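# Seat the arrow gear on the pin, aimed at the mark

## Task

Pick up the loose gear that has a painted arrow and lower it onto the pin with the arrow face up. It must be pushed fully down, and once it rests there the arrow has to point at the mark on the collar. Expect the gear's angled teeth to twist it as it slides down the pin, so allow for that rotation.

## Robot and tools

Robot: two arms, left_arm and right_arm, each with a parallel two-finger gripper and a wrist camera. Other cameras are cam_high and cam_low (896x504 each). The wrist cameras are cam_left_wrist and cam_right_wrist (672x504 each). A camera stand sits behind the arms.

Frames: the scene frame has its origin at table-top height, midway between the nominal arm bases. +z is up, +x points out over the table, and left_arm is on the +y side. Image left and right do not match arm names. Each arm's gripper poses, targets and velocities are given in that arm's own base frame, not the scene frame. The left base is at (+0.002, +0.289, 0) with quat_wxyz (+1.000, 0, 0, +0.005). The right base is at (-0.002, -0.360, 0) with quat_wxyz (+1.000, 0, 0, -0.025). The table is described in scene coordinates. The gripper's fingers point along its +z axis and open and close along its y axis. end_effector_position is the point between the pads, about 1 cm short of the fingertips. Printed poses can be off by a few centimetres, especially at long reach.

Row layout, used by every moving call: 16 numbers. The first 8 are for left_arm: x, y, z (metres), qw, qx, qy, qz (w first), then opening. The last 8 are the same for right_arm. Positions and quaternions are absolute gripper poses in that arm's base frame, not offsets. Opening runs from -1 (closed) to +1 (fully open, 0.094 m). Always fill both halves. To keep an arm still, repeat its last reported pose and the opening it should keep. To keep an orientation, resend the same quaternion rather than copying a drifted reading. A 0 opening is a real command, not a blank.

execute_actions(actions, cameras): actions is a list of actions. Each action is a table of up to 15 rows, one per 1/30 s step. A shorter table repeats its last row to fill 15 steps. If any target is more than 0.6 m from its gripper along any gripper axis, that action is rejected for both arms. The whole call is rejected if the first action fails this test against the last reported state, or if any action is malformed. An empty actions list returns camera images and the full state. cameras lists names, ["all"], or [].

move(target, speed, blend, opening_speed, grip_force, blocking, cameras): drives each gripper in a straight line from its Hand target to the row or rows you give. target is one 16-number row, or a list of up to 15 rows, all sharing a 10 s budget. The 0.6 m check does not apply. speed is in m/s, from 0.002 to 4.3, default 0.25; rotation is capped at twice that in rad/s. blend, in metres, rounds corners between rows; 0 stops at each row. opening_speed is the opening change per second, 0.2 or more. Use it to close gently. grip_force is the newtons per pad, 10 to 50. It persists, and a lower force makes closing slow. blocking=false returns after about 0.5 s while the motion continues. Paths do not avoid obstacles or the other arm. Grippers lag and can overshoot, more at speed or when the arm is stretched out. Do not route a path close to an arm's own base, because the elbow can whip around. Faster moves and targets set deeper past contact give harder impacts. The extra move: line reports done, off_target, moving, held or fault, plus limits such as paced or held.

wait(seconds): 0 to 3600. Lets the scene run with no new commands; a running move continues. stop(): brakes the running move. zoom_image(camera, region): region [x0,y0,x1,y1] in pixels, at most 504 each way, taken from that camera's newest image. read_manual(section): licence texts only. finished_scene(scene): takes the current scene's number and ends the scene for good. The gear must stay seated and aimed with no help from the robot.

Controller behaviour: each step the commanded orientation is clipped to within 40 degrees of the measured one. Position takes priority over orientation. Hand target in the result shows what the arm is actually heading to, which may fall short; send the remainder next. Friction and load can leave the gripper a few centimetres from its target in free air, so an offset alone does not mean contact.

Results: poses per arm, Hand target, Tool commands, Joint positions (the last number is the finger gap in metres), joint velocities, and joint torques (biased, noisy; the 3rd and 4th wrap at ±28 N m). grip_measured uses the opening scale. It reads up to about 2.5 mm wide when empty, and narrower than the part under a full squeeze. grip_effort_nm is the motor effort (negative means closing). It is not the pad force and does not settle to zero. To release, command an opening well above grip_measured. MOTOR HOT warns of heating; at 100 °C that arm goes limp for 30 s or more. Long loaded holds, outstretched poses and pushing at unreachable targets all heat the motors.

Avoid: dropping the gear or releasing it while it moves, letting anything fall off the table, and slamming into the pin, collar or table. Avoid arm-to-arm contact, or grasping the other gripper's fingers. Avoid straining the wrist camera cable and causing fault stops. Occasional outside nudges may shift loose parts, so check the cameras before finishing.

Each tool is called after "Call:" as a command line: name --argument value for each argument, lists and objects as JSON in quotes; but a table of rows of numbers goes row by row, as --pt "numbers of a row", without its own name.

## Session

Call:
execute_actions --actions '[]'

Scene clock: 0.00 s.
left_arm: end_effector_position=(+0.0962, +0.2756, +0.2180) grip_measured=+1.000 grip_effort_nm=n/a end_effector_quat_wxyz=(+0.400, -0.522, +0.694, +0.291) | right_arm: end_effector_position=(+0.4881, +0.8759, +0.0989) grip_measured=+1.000 grip_effort_nm=n/a end_effector_quat_wxyz=(+0.471, -0.293, +0.725, +0.408)
Joint positions: left_arm=[1.198 0.388 0.409 -0.558 -0.064 -0.055 0.094] | right_arm=[1.056 2.666 2.43 0.012 -0.042 0.32 0.094]
Joint velocities: within noise
Joint torques (N m): no reading
Heat: left arm: hottest shoulder 27 °C; right arm: hottest gripper 28 °C.
Hand target: left_arm +0.0978, +0.2796, +0.2395; +0.415, -0.517, +0.686, +0.300 | right_arm +0.4906, +0.8802, +0.1296; +0.486, -0.288, +0.710, +0.420
Tool commands: left_gripper/opening=+1.0 right_gripper/opening=+1.0

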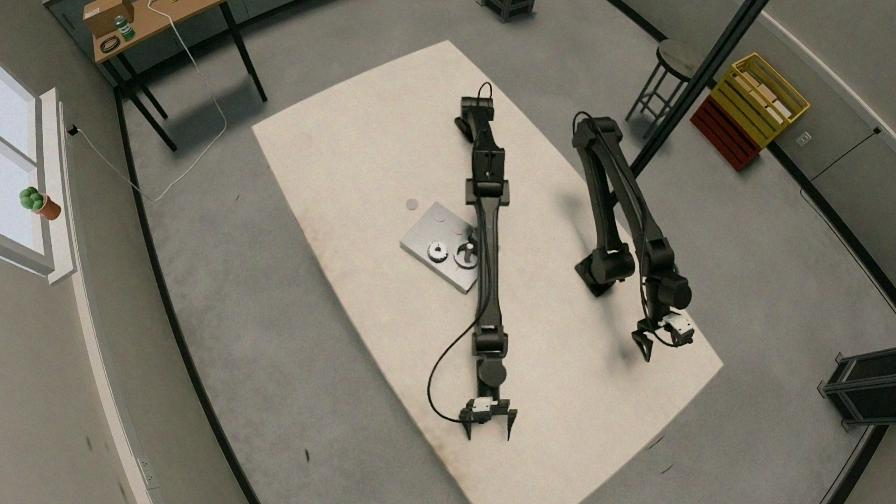

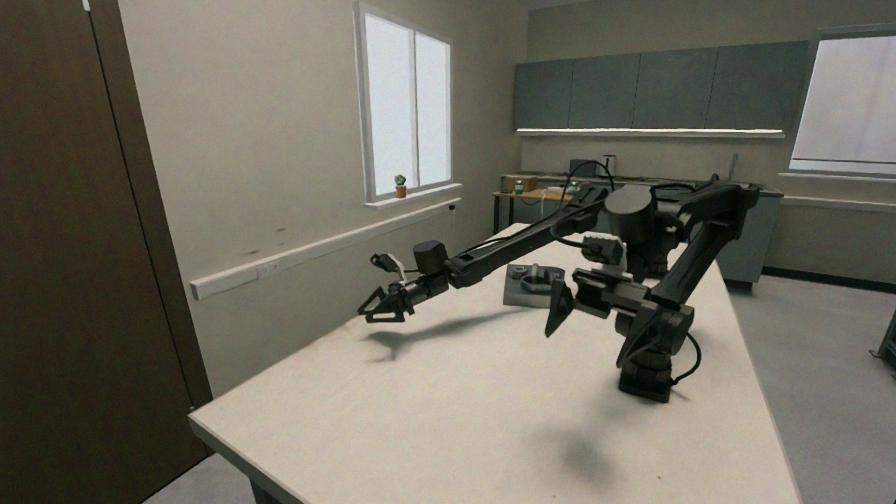

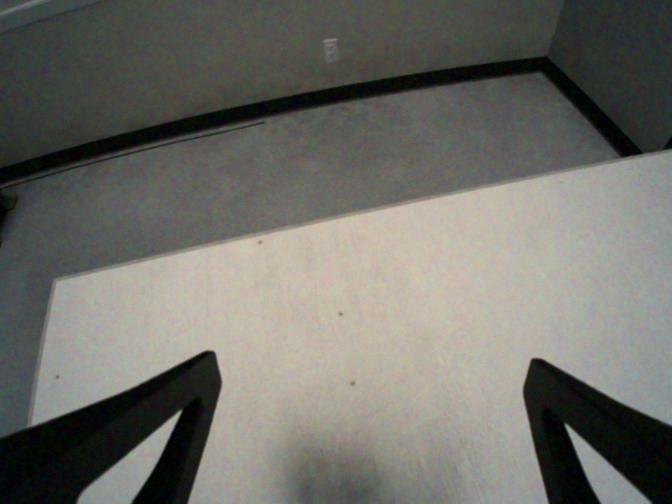

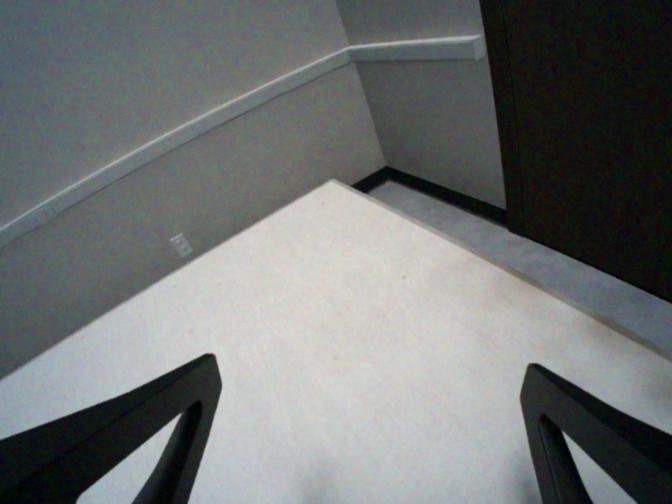

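Call:
zoom_image --camera "cam_high" --region '[380, 180, 520, 300]'

Scaled by 3.600 from the camera's image (finer frame: 1280x720).

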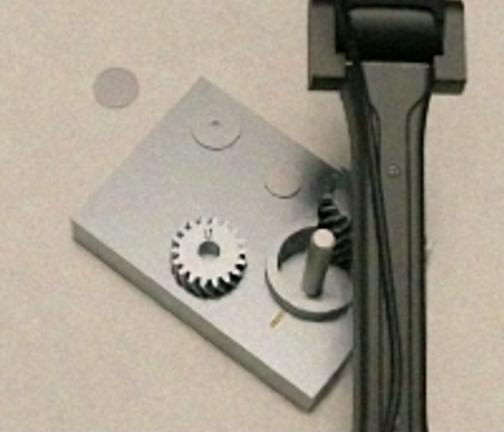

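Call:
move --pt "0.0978 0.2796 0.2395 0.415 -0.517 0.686 0.300 1 0.55 0.45 0.35 0 -0.366 0.931 0 1" --pt "0.0978 0.2796 0.2395 0.415 -0.517 0.686 0.300 1 0.26 0.24 0.33 0 -0.366 0.931 0 1" --blend 0.05 --speed 0.4 --cameras '["all"]'

Scene clock: 32.53 s.
left_arm: end_effector_position=(+0.0962, +0.2756, +0.2180) grip_measured=+1.000 grip_effort_nm=-0.02 end_effector_quat_wxyz=(+0.400, -0.522, +0.694, +0.291) | right_arm: end_effector_position=(+0.2653, +0.2380, +0.3296) grip_measured=+1.000 grip_effort_nm=0.01 end_effector_quat_wxyz=(+0.018, -0.364, +0.931, +0.008)
Joint positions: left_arm=[1.198 0.388 0.409 -0.558 -0.064 -0.055 0.094] | right_arm=[0.732 1.26 1.432 -1.704 -0.002 -0.013 0.094]
Joint torques (N m): left_arm=[0.26 0.91 10.97 1.83 -0.01 -0.04] | right_arm=[0.44 -6.07 7.97 0.24 -0.1 0.11]
Heat: left arm: hottest elbow 34 °C; right arm: hottest shoulder 35 °C.
Hand target: left_arm +0.0976, +0.2790, +0.2393; +0.415, -0.517, +0.686, +0.300 | right_arm +0.2602, +0.2400, +0.3293; +0.017, -0.366, +0.930, +0.006
Off the commanded pose: left_arm 0.022 m, 2 deg | right_arm 0.006 m, 2 deg.
joint sent to its limit (right arm) — joint 4 (wrist pitch), lower limit. The joint targets still meet the commanded pose.
move: off_target (left_arm)

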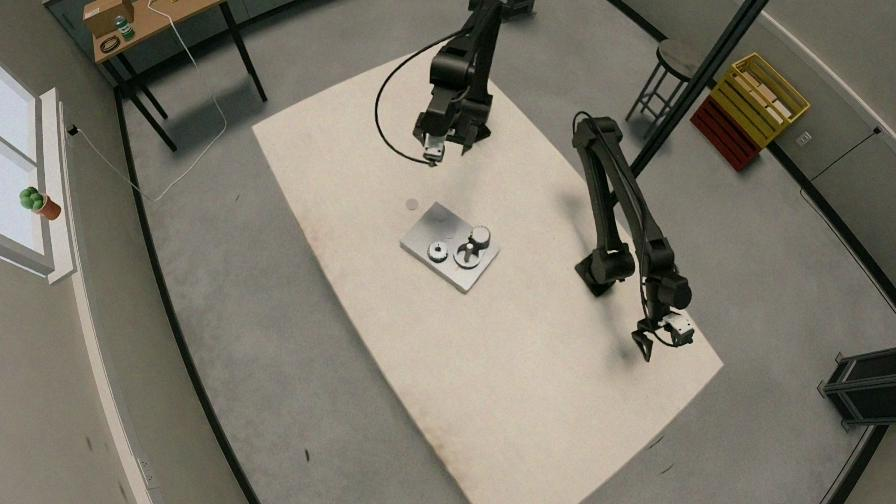

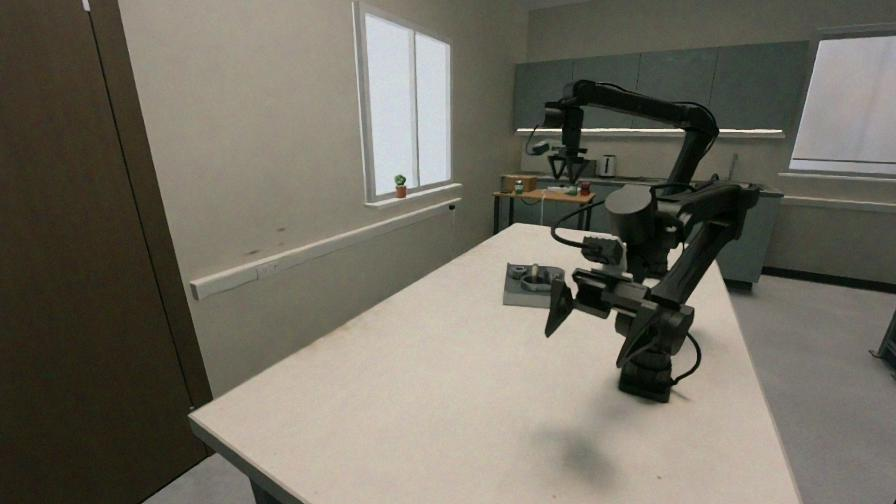

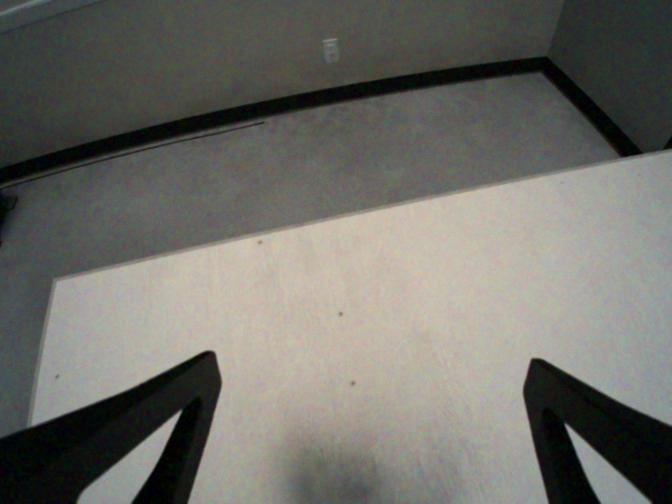

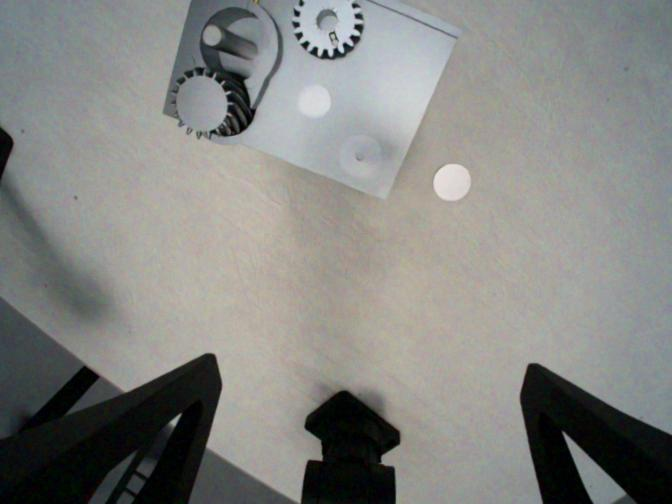

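Call:
move --target '[0.0978,0.2796,0.2395,0.415,-0.517,0.686,0.300,1, 0.308,0.375,0.22,0,-0.366,0.931,0,1]' --cameras '["cam_high","cam_right_wrist"]'

Call:
zoom_image --camera "cam_right_wrist" --region '[140, 0, 520, 300]'

Call:
zoom_image --camera "cam_high" --region '[390, 190, 510, 300]'

Scene clock: 64.57 s.
left_arm: end_effector_position=(+0.0962, +0.2756, +0.2180) grip_measured=+1.000 grip_effort_nm=-0.02 end_effector_quat_wxyz=(+0.400, -0.522, +0.694, +0.291) | right_arm: end_effector_position=(+0.2975, +0.3540, +0.1947) grip_measured=+1.000 grip_effort_nm=0.01 end_effector_quat_wxyz=(-0.033, -0.366, +0.930, -0.018)
Joint positions: left_arm=[1.198 0.388 0.409 -0.558 -0.064 -0.055 0.094] | right_arm=[0.873 1.611 1.442 -1.478 0 0.124 0.094]
Joint torques (N m): left_arm=[0.21 0.79 10.89 1.87 0.01 -0.04] | right_arm=[0.15 -10.64 12.71 0.44 -0.19 0.13]
Heat: left arm: hottest elbow 38 °C; right arm: hottest elbow 32 °C.
Hand target: left_arm +0.0976, +0.2790, +0.2393; +0.415, -0.517, +0.686, +0.300 | right_arm +0.3068, +0.3736, +0.2204; +0.000, -0.366, +0.931, +0.001
Off the commanded pose: left_arm 0.022 m, 2 deg | right_arm 0.035 m, 4 deg.
move: off_target (left_arm, right_arm)

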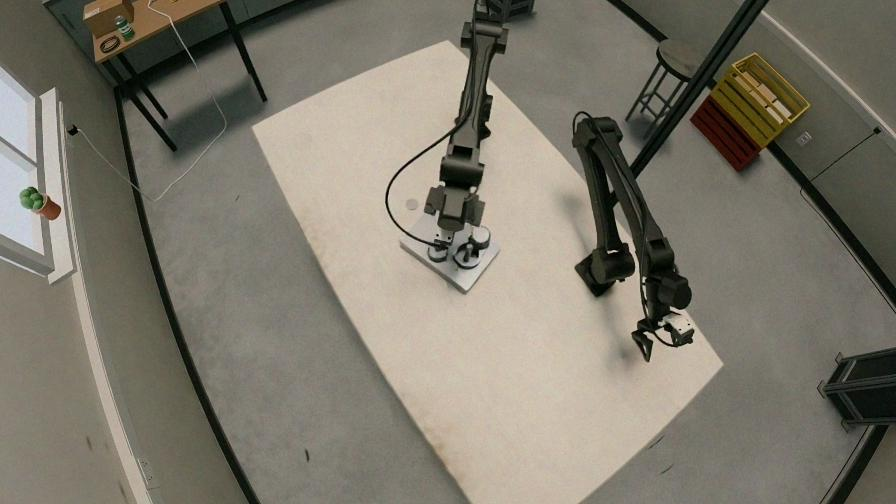

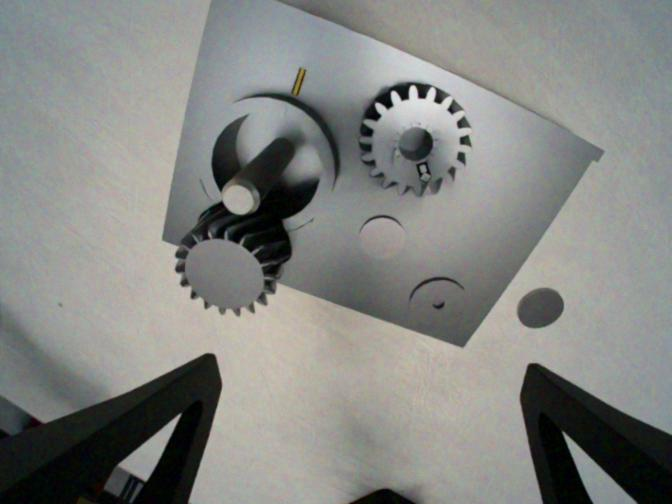

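Scaled by 1.326 from the camera's image (finer frame: 960x720).

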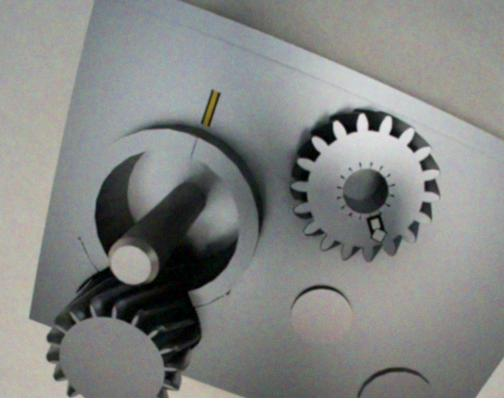

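Scaled by 4.200 from the camera's image (finer frame: 1280x720).

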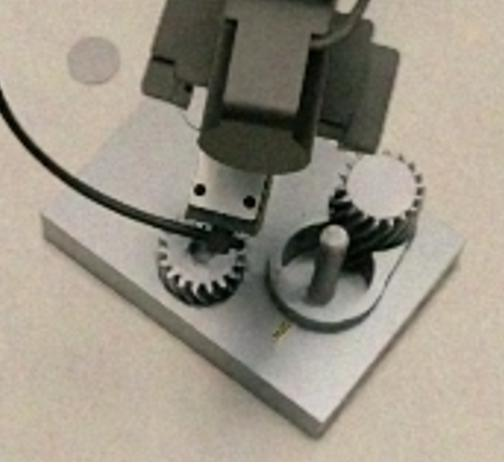

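Call:
zoom_image --camera "cam_right_wrist" --region '[340, 60, 500, 220]'

Call:
zoom_image --camera "cam_right_wrist" --region '[160, 60, 360, 320]'

Scaled by 3.150 from the camera's image (finer frame: 960x720).

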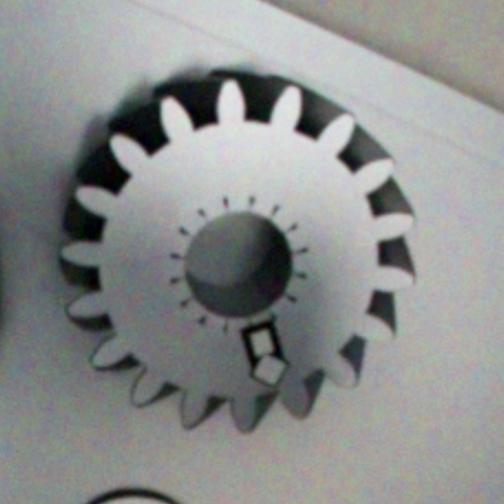

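Scaled by 1.938 from the camera's image (finer frame: 960x720).

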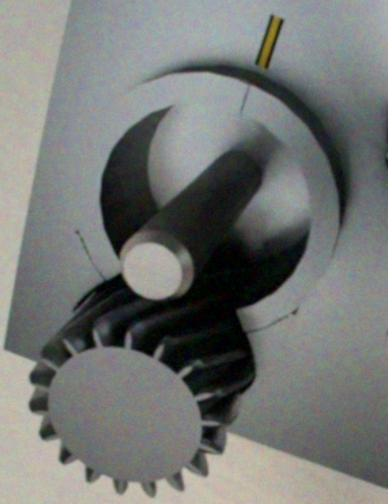

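Call:
move --target '[0.0978,0.2796,0.2395,0.415,-0.517,0.686,0.300,1, 0.167,0.285,0.19,0.558,-0.381,0.665,0.319,1]' --speed 0.3 --cameras '["cam_right_wrist"]'

Call:
zoom_image --camera "cam_right_wrist" --region '[200, 60, 500, 300]'

Scene clock: 146.37 s.
left_arm: end_effector_position=(+0.0962, +0.2756, +0.2180) grip_measured=+1.000 grip_effort_nm=-0.02 end_effector_quat_wxyz=(+0.400, -0.522, +0.694, +0.291) | right_arm: end_effector_position=(+0.1713, +0.2831, +0.1887) grip_measured=+1.000 grip_effort_nm=0.01 end_effector_quat_wxyz=(+0.553, -0.375, +0.673, +0.316)
Joint positions: left_arm=[1.198 0.388 0.409 -0.558 -0.064 -0.055 0.094] | right_arm=[1.029 0.564 0.146 0.228 0.002 0.011 0.094]
Joint torques (N m): left_arm=[0.15 1.26 10.97 1.89 0.02 -0.05] | right_arm=[0.56 1.26 8.54 2.33 -0.06 -0.1]
Heat: left arm: hottest elbow 43 °C; right arm: hottest elbow 39 °C.
Hand target: left_arm +0.0976, +0.2790, +0.2393; +0.415, -0.517, +0.686, +0.300 | right_arm +0.1670, +0.2850, +0.1900; +0.558, -0.381, +0.665, +0.319
Off the commanded pose: left_arm 0.022 m, 2 deg | right_arm 0.005 m, 1 deg.
move: off_target (left_arm)

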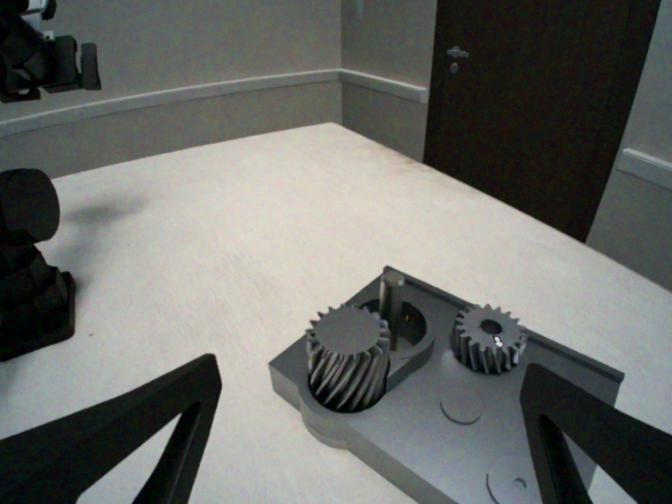

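Scaled by 1.680 from the camera's image (finer frame: 960x720).

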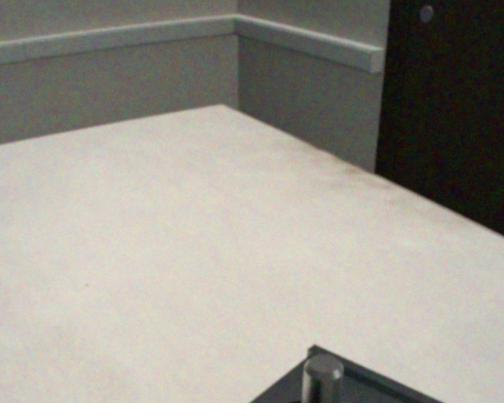

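Call:
zoom_image --camera "cam_right_wrist" --region '[290, 255, 430, 425]'

Call:
zoom_image --camera "cam_right_wrist" --region '[430, 280, 550, 400]'

Scaled by 2.965 from the camera's image (finer frame: 960x720).

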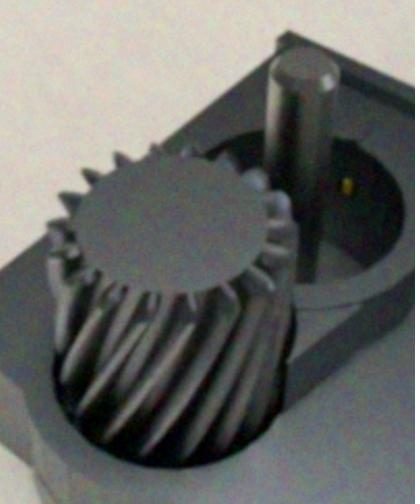

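Scaled by 4.200 from the camera's image (finer frame: 960x720).

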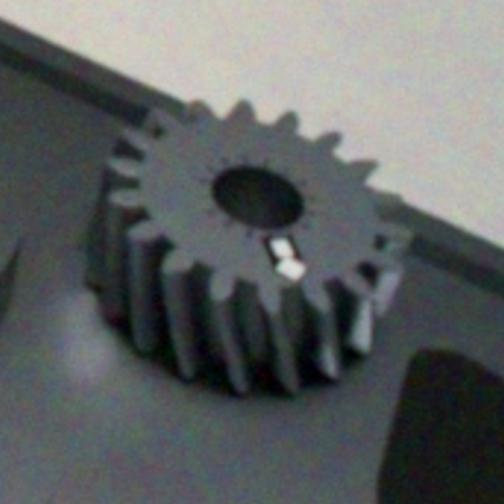

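Call:
move --pt "0.0978 0.2796 0.2395 0.415 -0.517 0.686 0.300 1 0.27 0.28 0.28 0 0.438 0.899 0 1" --pt "0.0978 0.2796 0.2395 0.415 -0.517 0.686 0.300 1 0.346 0.367 0.17 0 0.438 0.899 0 1" --speed 0.35 --blend 0.04 --cameras '["cam_high","cam_right_wrist"]'

Scene clock: 252.83 s.
left_arm: end_effector_position=(+0.0962, +0.2756, +0.2180) grip_measured=+1.000 grip_effort_nm=-0.02 end_effector_quat_wxyz=(+0.400, -0.522, +0.694, +0.291) | right_arm: end_effector_position=(+0.3284, +0.3510, +0.1475) grip_measured=+1.000 grip_effort_nm=0.00 end_effector_quat_wxyz=(-0.010, +0.430, +0.902, -0.033)
Joint positions: left_arm=[1.198 0.388 0.409 -0.558 -0.064 -0.055 0.094] | right_arm=[0.82 1.679 1.401 -1.362 0 1.709 0.094]
Joint torques (N m): left_arm=[0.26 0.79 10.93 1.89 -0.01 -0.06] | right_arm=[-0.97 -11.16 12.14 0.29 -0.12 0.16]
Heat: left arm: hottest elbow 45 °C; right arm: hottest elbow 37 °C.
Hand target: left_arm +0.0976, +0.2790, +0.2393; +0.415, -0.517, +0.686, +0.300 | right_arm +0.3449, +0.3657, +0.1704; +0.000, +0.438, +0.899, +0.000
Off the commanded pose: left_arm 0.022 m, 2 deg | right_arm 0.033 m, 4 deg.
move: off_target (left_arm, right_arm)

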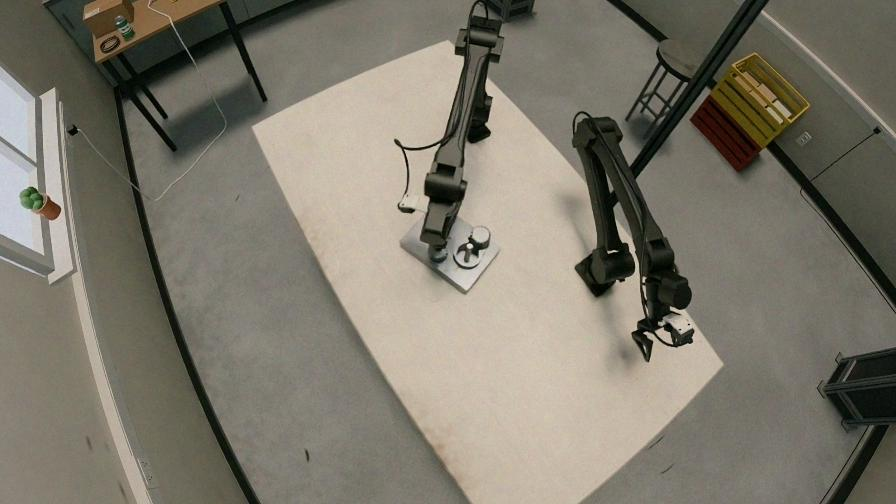

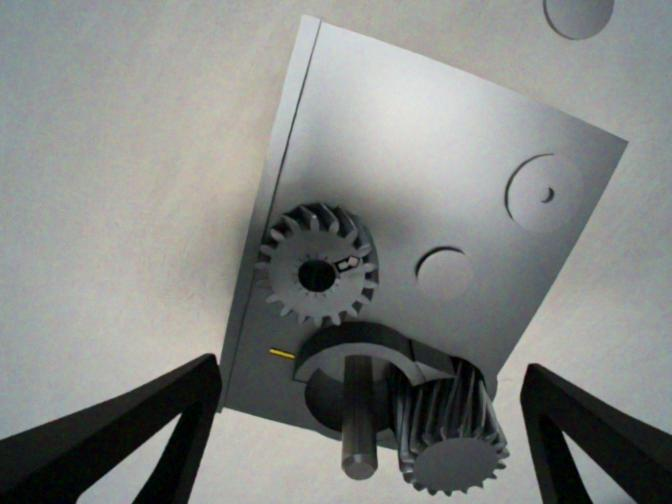

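Call:
move --target '[0.0978,0.2796,0.2395,0.415,-0.517,0.686,0.300,1, 0.3545,0.3887,0.118,0.010,0.4456,0.8953,0.033,1]' --speed 0.15 --cameras '["cam_right_wrist"]'

Scene clock: 290.33 s.
left_arm: end_effector_position=(+0.0962, +0.2756, +0.2180) grip_measured=+1.000 grip_effort_nm=-0.02 end_effector_quat_wxyz=(+0.400, -0.522, +0.694, +0.291) | right_arm: end_effector_position=(+0.3585, +0.3834, +0.1237) grip_measured=+1.000 grip_effort_nm=0.00 end_effector_quat_wxyz=(+0.010, +0.445, +0.895, +0.035)
Joint positions: left_arm=[1.198 0.388 0.409 -0.558 -0.064 -0.055 0.094] | right_arm=[0.82 1.721 1.391 -1.168 0 1.743 0.094]
Joint torques (N m): left_arm=[0.32 0.91 10.97 1.84 0 -0.05] | right_arm=[0.38 -11.05 7.65 0.64 -0.05 0.13]
Heat: left arm: hottest elbow 46 °C; right arm: hottest elbow 41 °C.
Hand target: left_arm +0.0976, +0.2790, +0.2393; +0.415, -0.517, +0.686, +0.300 | right_arm +0.3544, +0.3886, +0.1180; +0.010, +0.445, +0.895, +0.033
Off the commanded pose: left_arm 0.022 m, 2 deg | right_arm 0.009 m, 0 deg.
move: off_target (left_arm)

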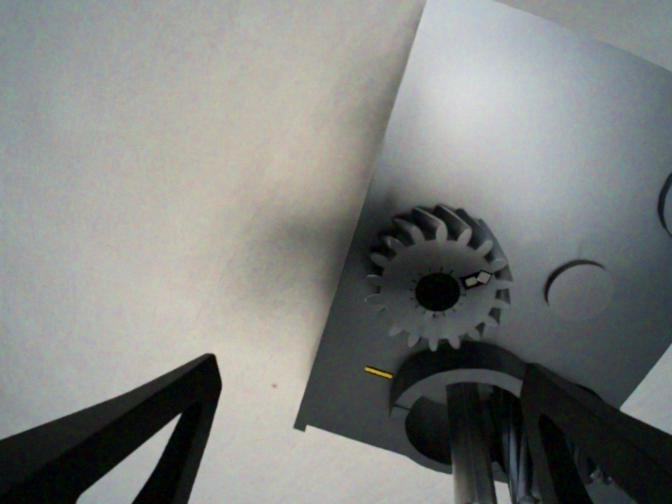

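Call:
move --target '[0.0978,0.2796,0.2395,0.415,-0.517,0.686,0.300,1, 0.334,0.375,0.095,0.003,0.440,0.898,0.01,1]' --speed 0.15 --cameras '["cam_right_wrist"]'

Scene clock: 303.97 s.
left_arm: end_effector_position=(+0.0962, +0.2756, +0.2180) grip_measured=+1.000 grip_effort_nm=-0.02 end_effector_quat_wxyz=(+0.400, -0.522, +0.694, +0.291) | right_arm: end_effector_position=(+0.3389, +0.3694, +0.0970) grip_measured=+1.000 grip_effort_nm=0.00 end_effector_quat_wxyz=(+0.003, +0.441, +0.897, +0.009)
Joint positions: left_arm=[1.198 0.388 0.409 -0.558 -0.064 -0.055 0.094] | right_arm=[0.829 1.721 1.318 -1.15 0 1.744 0.094]
Joint torques (N m): left_arm=[0.32 1.03 11.02 1.85 0 -0.05] | right_arm=[0.5 -11.34 7.43 0.54 -0.08 0.13]
Heat: left arm: hottest elbow 46 °C; right arm: hottest elbow 40 °C.
Hand target: left_arm +0.0976, +0.2790, +0.2393; +0.415, -0.517, +0.686, +0.300 | right_arm +0.3341, +0.3749, +0.0951; +0.003, +0.440, +0.898, +0.010
Off the commanded pose: left_arm 0.022 m, 2 deg | right_arm 0.008 m, 0 deg.
move: off_target (left_arm)

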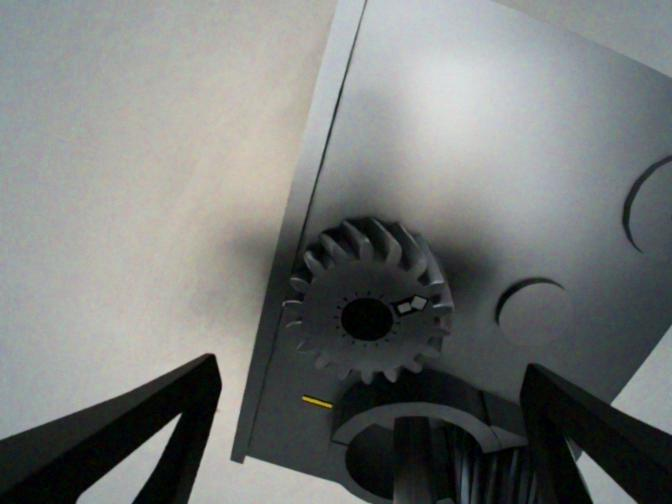

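Call:
move --target '[0.0978,0.2796,0.2395,0.415,-0.517,0.686,0.300,1, 0.332,0.377,0.070,0.000,0.438,0.899,0.0,1]' --speed 0.1 --cameras '["cam_right_wrist"]'

Scene clock: 317.23 s.
left_arm: end_effector_position=(+0.0962, +0.2756, +0.2180) grip_measured=+1.000 grip_effort_nm=-0.02 end_effector_quat_wxyz=(+0.400, -0.522, +0.694, +0.291) | right_arm: end_effector_position=(+0.3375, +0.3716, +0.0755) grip_measured=+1.000 grip_effort_nm=0.00 end_effector_quat_wxyz=(+0.001, +0.439, +0.898, +0.002)
Joint positions: left_arm=[1.198 0.388 0.409 -0.558 -0.064 -0.055 0.094] | right_arm=[0.834 1.754 1.301 -1.114 0 1.744 0.094]
Joint torques (N m): left_arm=[0.21 0.97 10.96 1.91 -0.01 -0.06] | right_arm=[0.5 -10.81 7.21 0.5 -0.09 0.14]
Heat: left arm: hottest elbow 46 °C; right arm: hottest elbow 39 °C.
Hand target: left_arm +0.0976, +0.2790, +0.2393; +0.415, -0.517, +0.686, +0.300 | right_arm +0.3319, +0.3768, +0.0700; +0.000, +0.438, +0.899, +0.000
Off the commanded pose: left_arm 0.022 m, 2 deg | right_arm 0.009 m, 0 deg.
move: off_target (left_arm)

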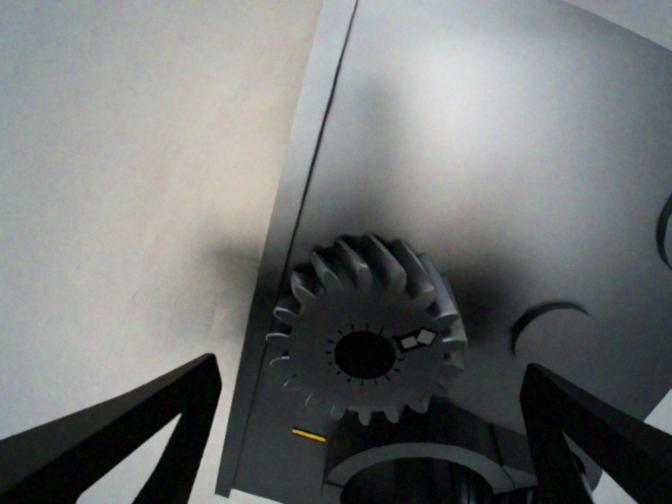

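Call:
move --target '[0.0978,0.2796,0.2395,0.415,-0.517,0.686,0.300,1, 0.332,0.377,0.045,0.000,0.438,0.899,0.0,1]' --speed 0.08 --cameras '["cam_right_wrist"]'

Scene clock: 323.47 s.
left_arm: end_effector_position=(+0.0962, +0.2756, +0.2180) grip_measured=+1.000 grip_effort_nm=-0.01 end_effector_quat_wxyz=(+0.400, -0.522, +0.694, +0.291) | right_arm: end_effector_position=(+0.3380, +0.3721, +0.0514) grip_measured=+1.000 grip_effort_nm=0.00 end_effector_quat_wxyz=(+0.001, +0.439, +0.898, +0.003)
Joint positions: left_arm=[1.198 0.388 0.409 -0.558 -0.064 -0.055 0.094] | right_arm=[0.834 1.783 1.272 -1.053 0 1.744 0.094]
Joint torques (N m): left_arm=[0.21 1.03 10.97 1.87 0 -0.06] | right_arm=[0.44 -10.87 6.89 0.51 -0.09 0.13]
Heat: left arm: hottest elbow 46 °C; right arm: hottest elbow 38 °C.
Hand target: left_arm +0.0976, +0.2790, +0.2393; +0.415, -0.517, +0.686, +0.300 | right_arm +0.3319, +0.3767, +0.0450; +0.000, +0.438, +0.899, +0.000
Off the commanded pose: left_arm 0.022 m, 2 deg | right_arm 0.010 m, 0 deg.
move: off_target (left_arm)

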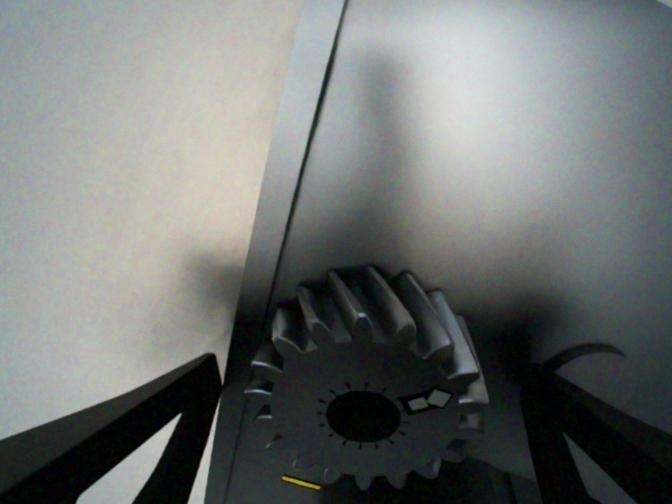

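Call:
move --target '[0.0978,0.2796,0.2395,0.415,-0.517,0.686,0.300,1, 0.332,0.377,0.045,0.000,0.438,0.899,0.0,0.1]' --opening_speed 0.8 --grip_force '[50,30]' --cameras '["cam_right_wrist"]'

Scene clock: 332.50 s.
left_arm: end_effector_position=(+0.0962, +0.2756, +0.2180) grip_measured=+1.000 grip_effort_nm=-0.01 end_effector_quat_wxyz=(+0.400, -0.522, +0.694, +0.291) | right_arm: end_effector_position=(+0.3393, +0.3740, +0.0514) grip_measured=+0.291 grip_effort_nm=-0.62 end_effector_quat_wxyz=(+0.002, +0.441, +0.897, +0.007)
Joint positions: left_arm=[1.198 0.388 0.409 -0.558 -0.064 -0.055 0.094] | right_arm=[0.835 1.783 1.272 -1.044 0 1.749 0.061]
Joint torques (N m): left_arm=[0.21 0.91 10.95 1.91 0 -0.06] | right_arm=[0.44 -10.99 6.93 0.18 -0.09 0.09]
Heat: left arm: hottest elbow 47 °C; right arm: hottest elbow 38 °C.
Hand target: left_arm +0.0976, +0.2790, +0.2393; +0.415, -0.517, +0.686, +0.300 | right_arm +0.3319, +0.3768, +0.0449; +0.000, +0.438, +0.899, +0.000
Off the commanded pose: left_arm 0.022 m, 2 deg | right_arm 0.010 m, 1 deg.
grip_force (N): 50, 30
move: off_target (left_arm)

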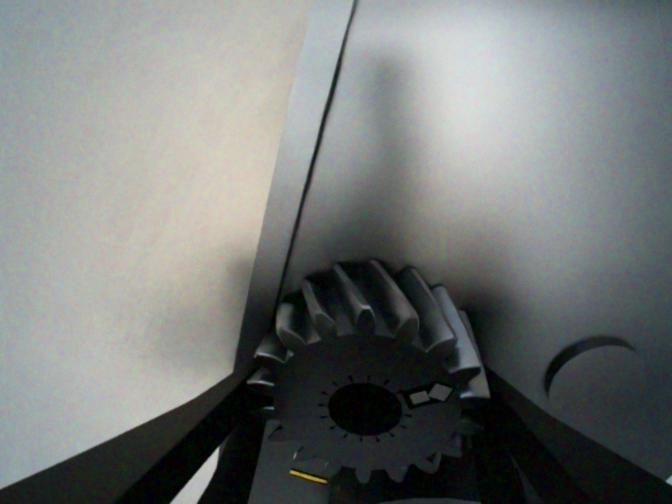

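Call:
move --pt "0.0978 0.2796 0.2395 0.415 -0.517 0.686 0.300 1 0.335 0.380 0.18 0.000 0.438 0.899 0.0 0.1" --pt "0.0978 0.2796 0.2395 0.415 -0.517 0.686 0.300 1 0.229 0.413 0.18 0 -0.1045 0.9945 0 0.1" --speed 0.15 --blend 0.01 --cameras '["cam_high","cam_right_wrist"]'

Scene clock: 363.53 s.
left_arm: end_effector_position=(+0.0962, +0.2756, +0.2180) grip_measured=+1.000 grip_effort_nm=-0.02 end_effector_quat_wxyz=(+0.400, -0.522, +0.694, +0.291) | right_arm: end_effector_position=(+0.2331, +0.4075, +0.1562) grip_measured=+0.290 grip_effort_nm=-0.66 end_effector_quat_wxyz=(-0.018, -0.094, +0.995, -0.024)
Joint positions: left_arm=[1.198 0.388 0.409 -0.558 -0.064 -0.055 0.094] | right_arm=[1.052 1.64 1.375 -1.366 -0.001 0.862 0.061]
Joint torques (N m): left_arm=[0.21 1.14 10.96 1.92 -0.01 -0.05] | right_arm=[0.38 -13.74 8.43 0.35 -0.07 -0.06]
Heat: left arm: hottest elbow 47 °C; right arm: hottest elbow 38 °C.
Hand target: left_arm +0.0976, +0.2790, +0.2393; +0.415, -0.517, +0.686, +0.300 | right_arm +0.2289, +0.4125, +0.1796; +0.000, -0.104, +0.995, +0.000
Off the commanded pose: left_arm 0.022 m, 2 deg | right_arm 0.025 m, 4 deg.
grip_force (N): 50, 30
move: off_target (left_arm, right_arm)

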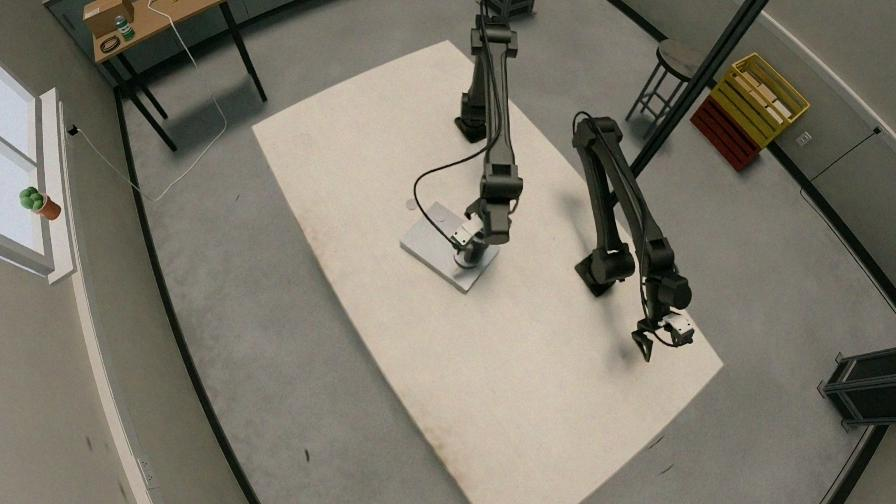

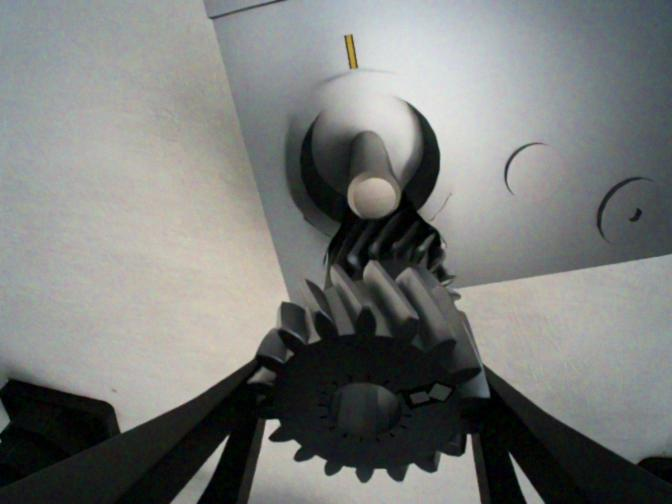

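Call:
move --target '[0.0978,0.2796,0.2395,0.415,-0.517,0.686,0.300,1, 0.243,0.409,0.140,0,-0.1045,0.9945,0,0.1]' --speed 0.1 --cameras '["cam_right_wrist"]'

Call:
zoom_image --camera "cam_right_wrist" --region '[270, 120, 480, 280]'

Scene clock: 388.73 s.
left_arm: end_effector_position=(+0.0962, +0.2756, +0.2180) grip_measured=+1.000 grip_effort_nm=-0.02 end_effector_quat_wxyz=(+0.400, -0.522, +0.694, +0.291) | right_arm: end_effector_position=(+0.2337, +0.4082, +0.1327) grip_measured=+0.290 grip_effort_nm=-0.65 end_effector_quat_wxyz=(-0.008, -0.109, +0.994, -0.011)
Joint positions: left_arm=[1.198 0.388 0.409 -0.558 -0.064 -0.055 0.094] | right_arm=[1.051 1.639 1.311 -1.27 -0.001 0.833 0.061]
Joint torques (N m): left_arm=[0.32 0.97 10.99 1.84 0 -0.05] | right_arm=[-1.9 -11.16 8.36 0.51 -0.05 -0.06]
Heat: left arm: hottest elbow 47 °C; right arm: hottest elbow 37 °C.
Hand target: left_arm +0.0976, +0.2790, +0.2393; +0.415, -0.517, +0.686, +0.300 | right_arm +0.2429, +0.4088, +0.1401; +0.000, -0.104, +0.995, +0.000
Off the commanded pose: left_arm 0.022 m, 2 deg | right_arm 0.012 m, 2 deg.
grip_force (N): 50, 30
move: off_target (left_arm, right_arm)

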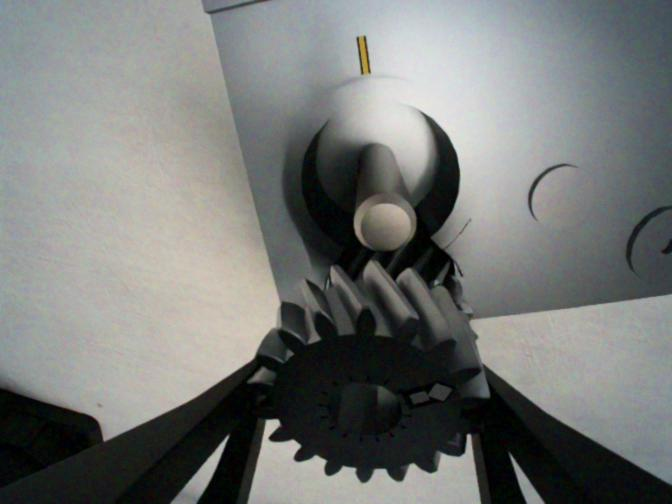

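Scaled by 2.400 from the camera's image (finer frame: 960x720).

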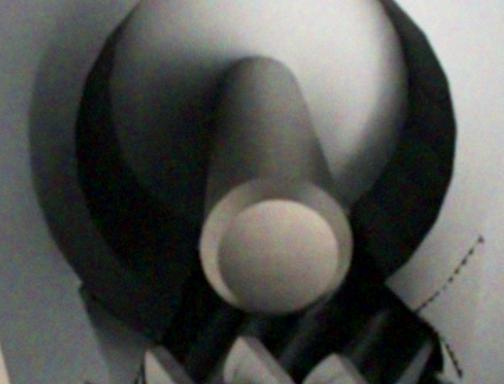

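Call:
move --target '[0.0978,0.2796,0.2395,0.415,-0.517,0.686,0.300,1, 0.281,0.409,0.150,0.006,-0.108,0.994,0.010,0.1]' --speed 0.1 --cameras '["cam_right_wrist"]'

Scene clock: 425.67 s.
left_arm: end_effector_position=(+0.0962, +0.2756, +0.2180) grip_measured=+1.000 grip_effort_nm=-0.02 end_effector_quat_wxyz=(+0.400, -0.522, +0.694, +0.291) | right_arm: end_effector_position=(+0.2634, +0.3897, +0.1254) grip_measured=+0.290 grip_effort_nm=-0.65 end_effector_quat_wxyz=(-0.015, -0.108, +0.994, -0.016)
Joint positions: left_arm=[1.198 0.388 0.409 -0.558 -0.064 -0.055 0.094] | right_arm=[0.977 1.656 1.311 -1.27 -0.002 0.76 0.061]
Joint torques (N m): left_arm=[0.32 0.73 10.92 1.92 0 -0.03] | right_arm=[-1.38 -10.7 12.56 0.13 -0.15 -0.07]
Heat: left arm: hottest elbow 48 °C; right arm: hottest elbow 39 °C.
Hand target: left_arm +0.0976, +0.2790, +0.2393; +0.415, -0.517, +0.686, +0.300 | right_arm +0.2800, +0.4074, +0.1505; +0.006, -0.108, +0.994, +0.010
Off the commanded pose: left_arm 0.022 m, 2 deg | right_arm 0.036 m, 4 deg.
grip_force (N): 50, 30
move: off_target (left_arm, right_arm)

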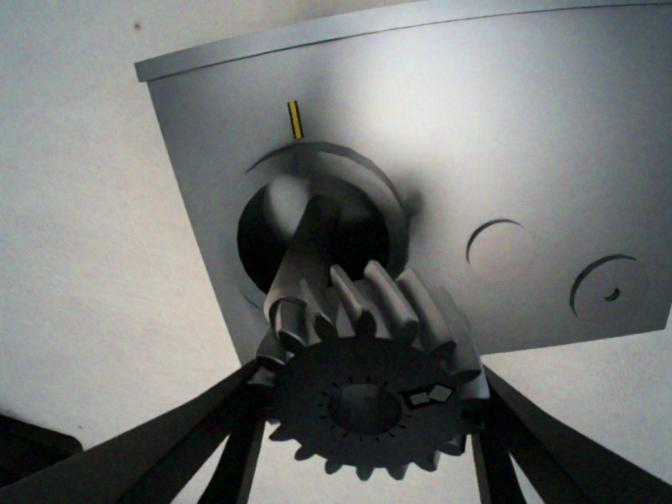

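Call:
move --pt "0.0978 0.2796 0.2395 0.415 -0.517 0.686 0.300 1 0.285 0.435 0.195 0.0 -0.1045 0.9945 0 0.1" --pt "0.0978 0.2796 0.2395 0.415 -0.517 0.686 0.300 1 0.276 0.411 0.150 0.0 -0.1045 0.9945 0.0 0.1" --speed 0.1 --cameras '["cam_right_wrist"]'

Scene clock: 436.70 s.
left_arm: end_effector_position=(+0.0962, +0.2756, +0.2180) grip_measured=+1.000 grip_effort_nm=-0.01 end_effector_quat_wxyz=(+0.400, -0.522, +0.694, +0.291) | right_arm: end_effector_position=(+0.2742, +0.4057, +0.1272) grip_measured=+0.290 grip_effort_nm=-0.66 end_effector_quat_wxyz=(-0.020, -0.103, +0.994, -0.022)
Joint positions: left_arm=[1.198 0.388 0.409 -0.558 -0.064 -0.055 0.094] | right_arm=[0.977 1.711 1.388 -1.306 -0.002 0.77 0.061]
Joint torques (N m): left_arm=[0.56 1.08 10.92 1.87 0.01 -0.05] | right_arm=[-0.44 -14.27 8.47 0.39 -0.02 0.03]
Heat: left arm: hottest elbow 48 °C; right arm: hottest elbow 41 °C.
Hand target: left_arm +0.0976, +0.2790, +0.2393; +0.415, -0.517, +0.686, +0.300 | right_arm +0.2758, +0.4106, +0.1499; +0.000, -0.105, +0.995, +0.000
Off the commanded pose: left_arm 0.022 m, 2 deg | right_arm 0.024 m, 3 deg.
grip_force (N): 50, 30
move: off_target (left_arm, right_arm)

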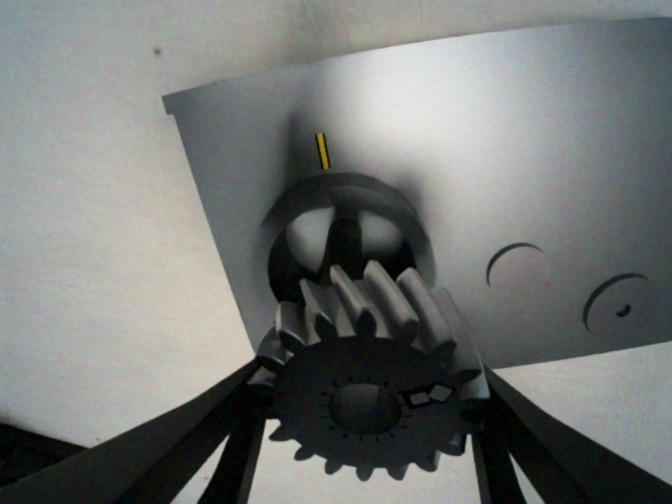

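Call:
move --target '[0.0978,0.2796,0.2395,0.415,-0.517,0.686,0.300,1, 0.276,0.417,0.155,0.020,-0.109,0.9936,0.021,0.1]' --speed 0.1 --cameras '["cam_right_wrist","cam_low"]'

Call:
zoom_image --camera "cam_low" --region '[480, 200, 620, 330]'

Scene clock: 449.53 s.
left_arm: end_effector_position=(+0.0962, +0.2756, +0.2180) grip_measured=+1.000 grip_effort_nm=-0.02 end_effector_quat_wxyz=(+0.400, -0.522, +0.694, +0.291) | right_arm: end_effector_position=(+0.2774, +0.4100, +0.1305) grip_measured=+0.290 grip_effort_nm=-0.65 end_effector_quat_wxyz=(-0.002, -0.103, +0.995, -0.001)
Joint positions: left_arm=[1.198 0.388 0.409 -0.558 -0.064 -0.055 0.094] | right_arm=[0.977 1.688 1.368 -1.255 -0.001 0.77 0.061]
Joint torques (N m): left_arm=[0.44 0.97 10.95 1.91 0 -0.05] | right_arm=[0.26 -14.21 8.42 0.61 0.06 0.02]
Heat: left arm: hottest elbow 48 °C; right arm: hottest elbow 40 °C.
Hand target: left_arm +0.0976, +0.2790, +0.2393; +0.415, -0.517, +0.686, +0.300 | right_arm +0.2758, +0.4166, +0.1548; +0.020, -0.109, +0.994, +0.021
Off the commanded pose: left_arm 0.022 m, 2 deg | right_arm 0.026 m, 4 deg.
grip_force (N): 50, 30
move: off_target (left_arm, right_arm)
Images, in order (width x height): cam_low 896x504, cam_right_wrist 672x504.

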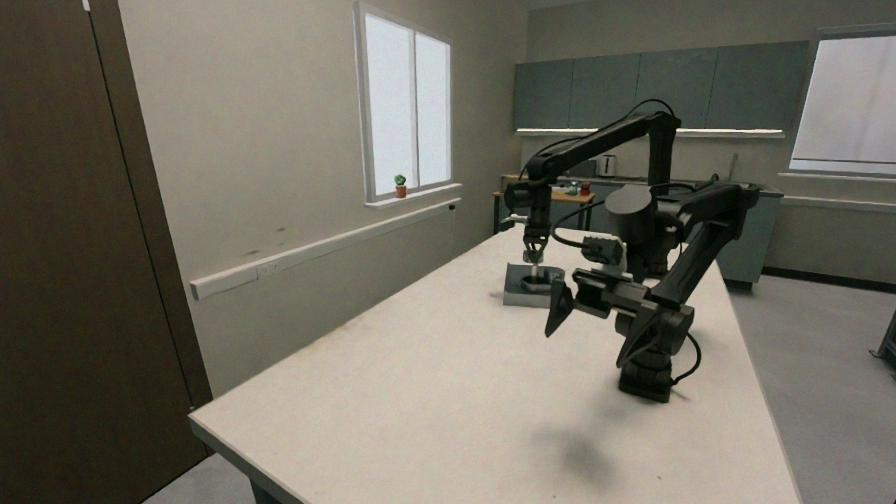

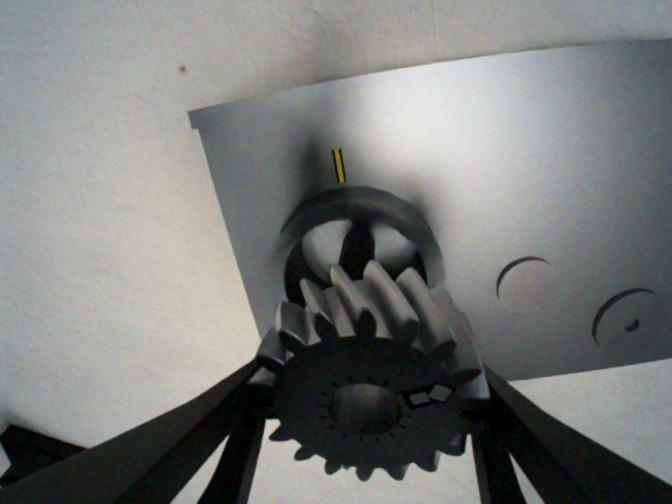

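Scaled by 3.600 from the camera's image (finer frame: 1280x720).

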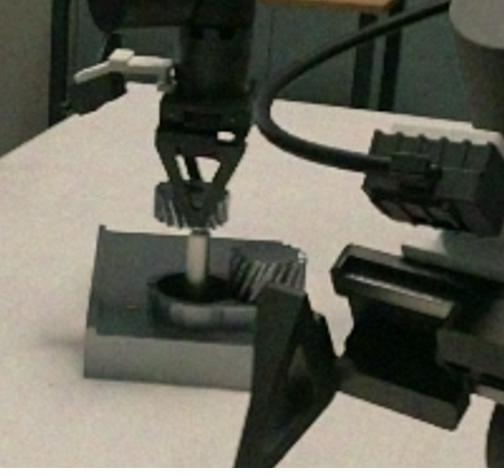

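Call:
zoom_image --camera "cam_low" --region '[515, 240, 565, 290]'

Scaled by 10.080 from the camera's image (finer frame: 1280x720).

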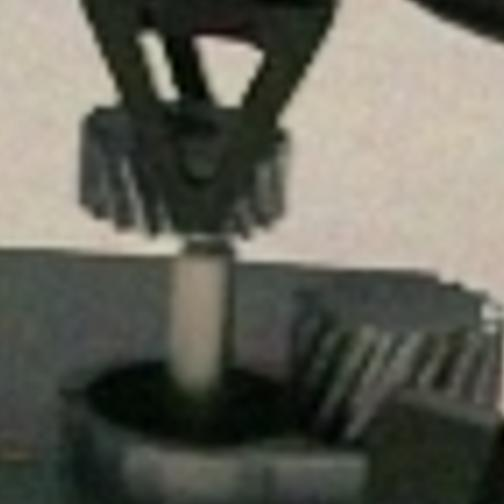

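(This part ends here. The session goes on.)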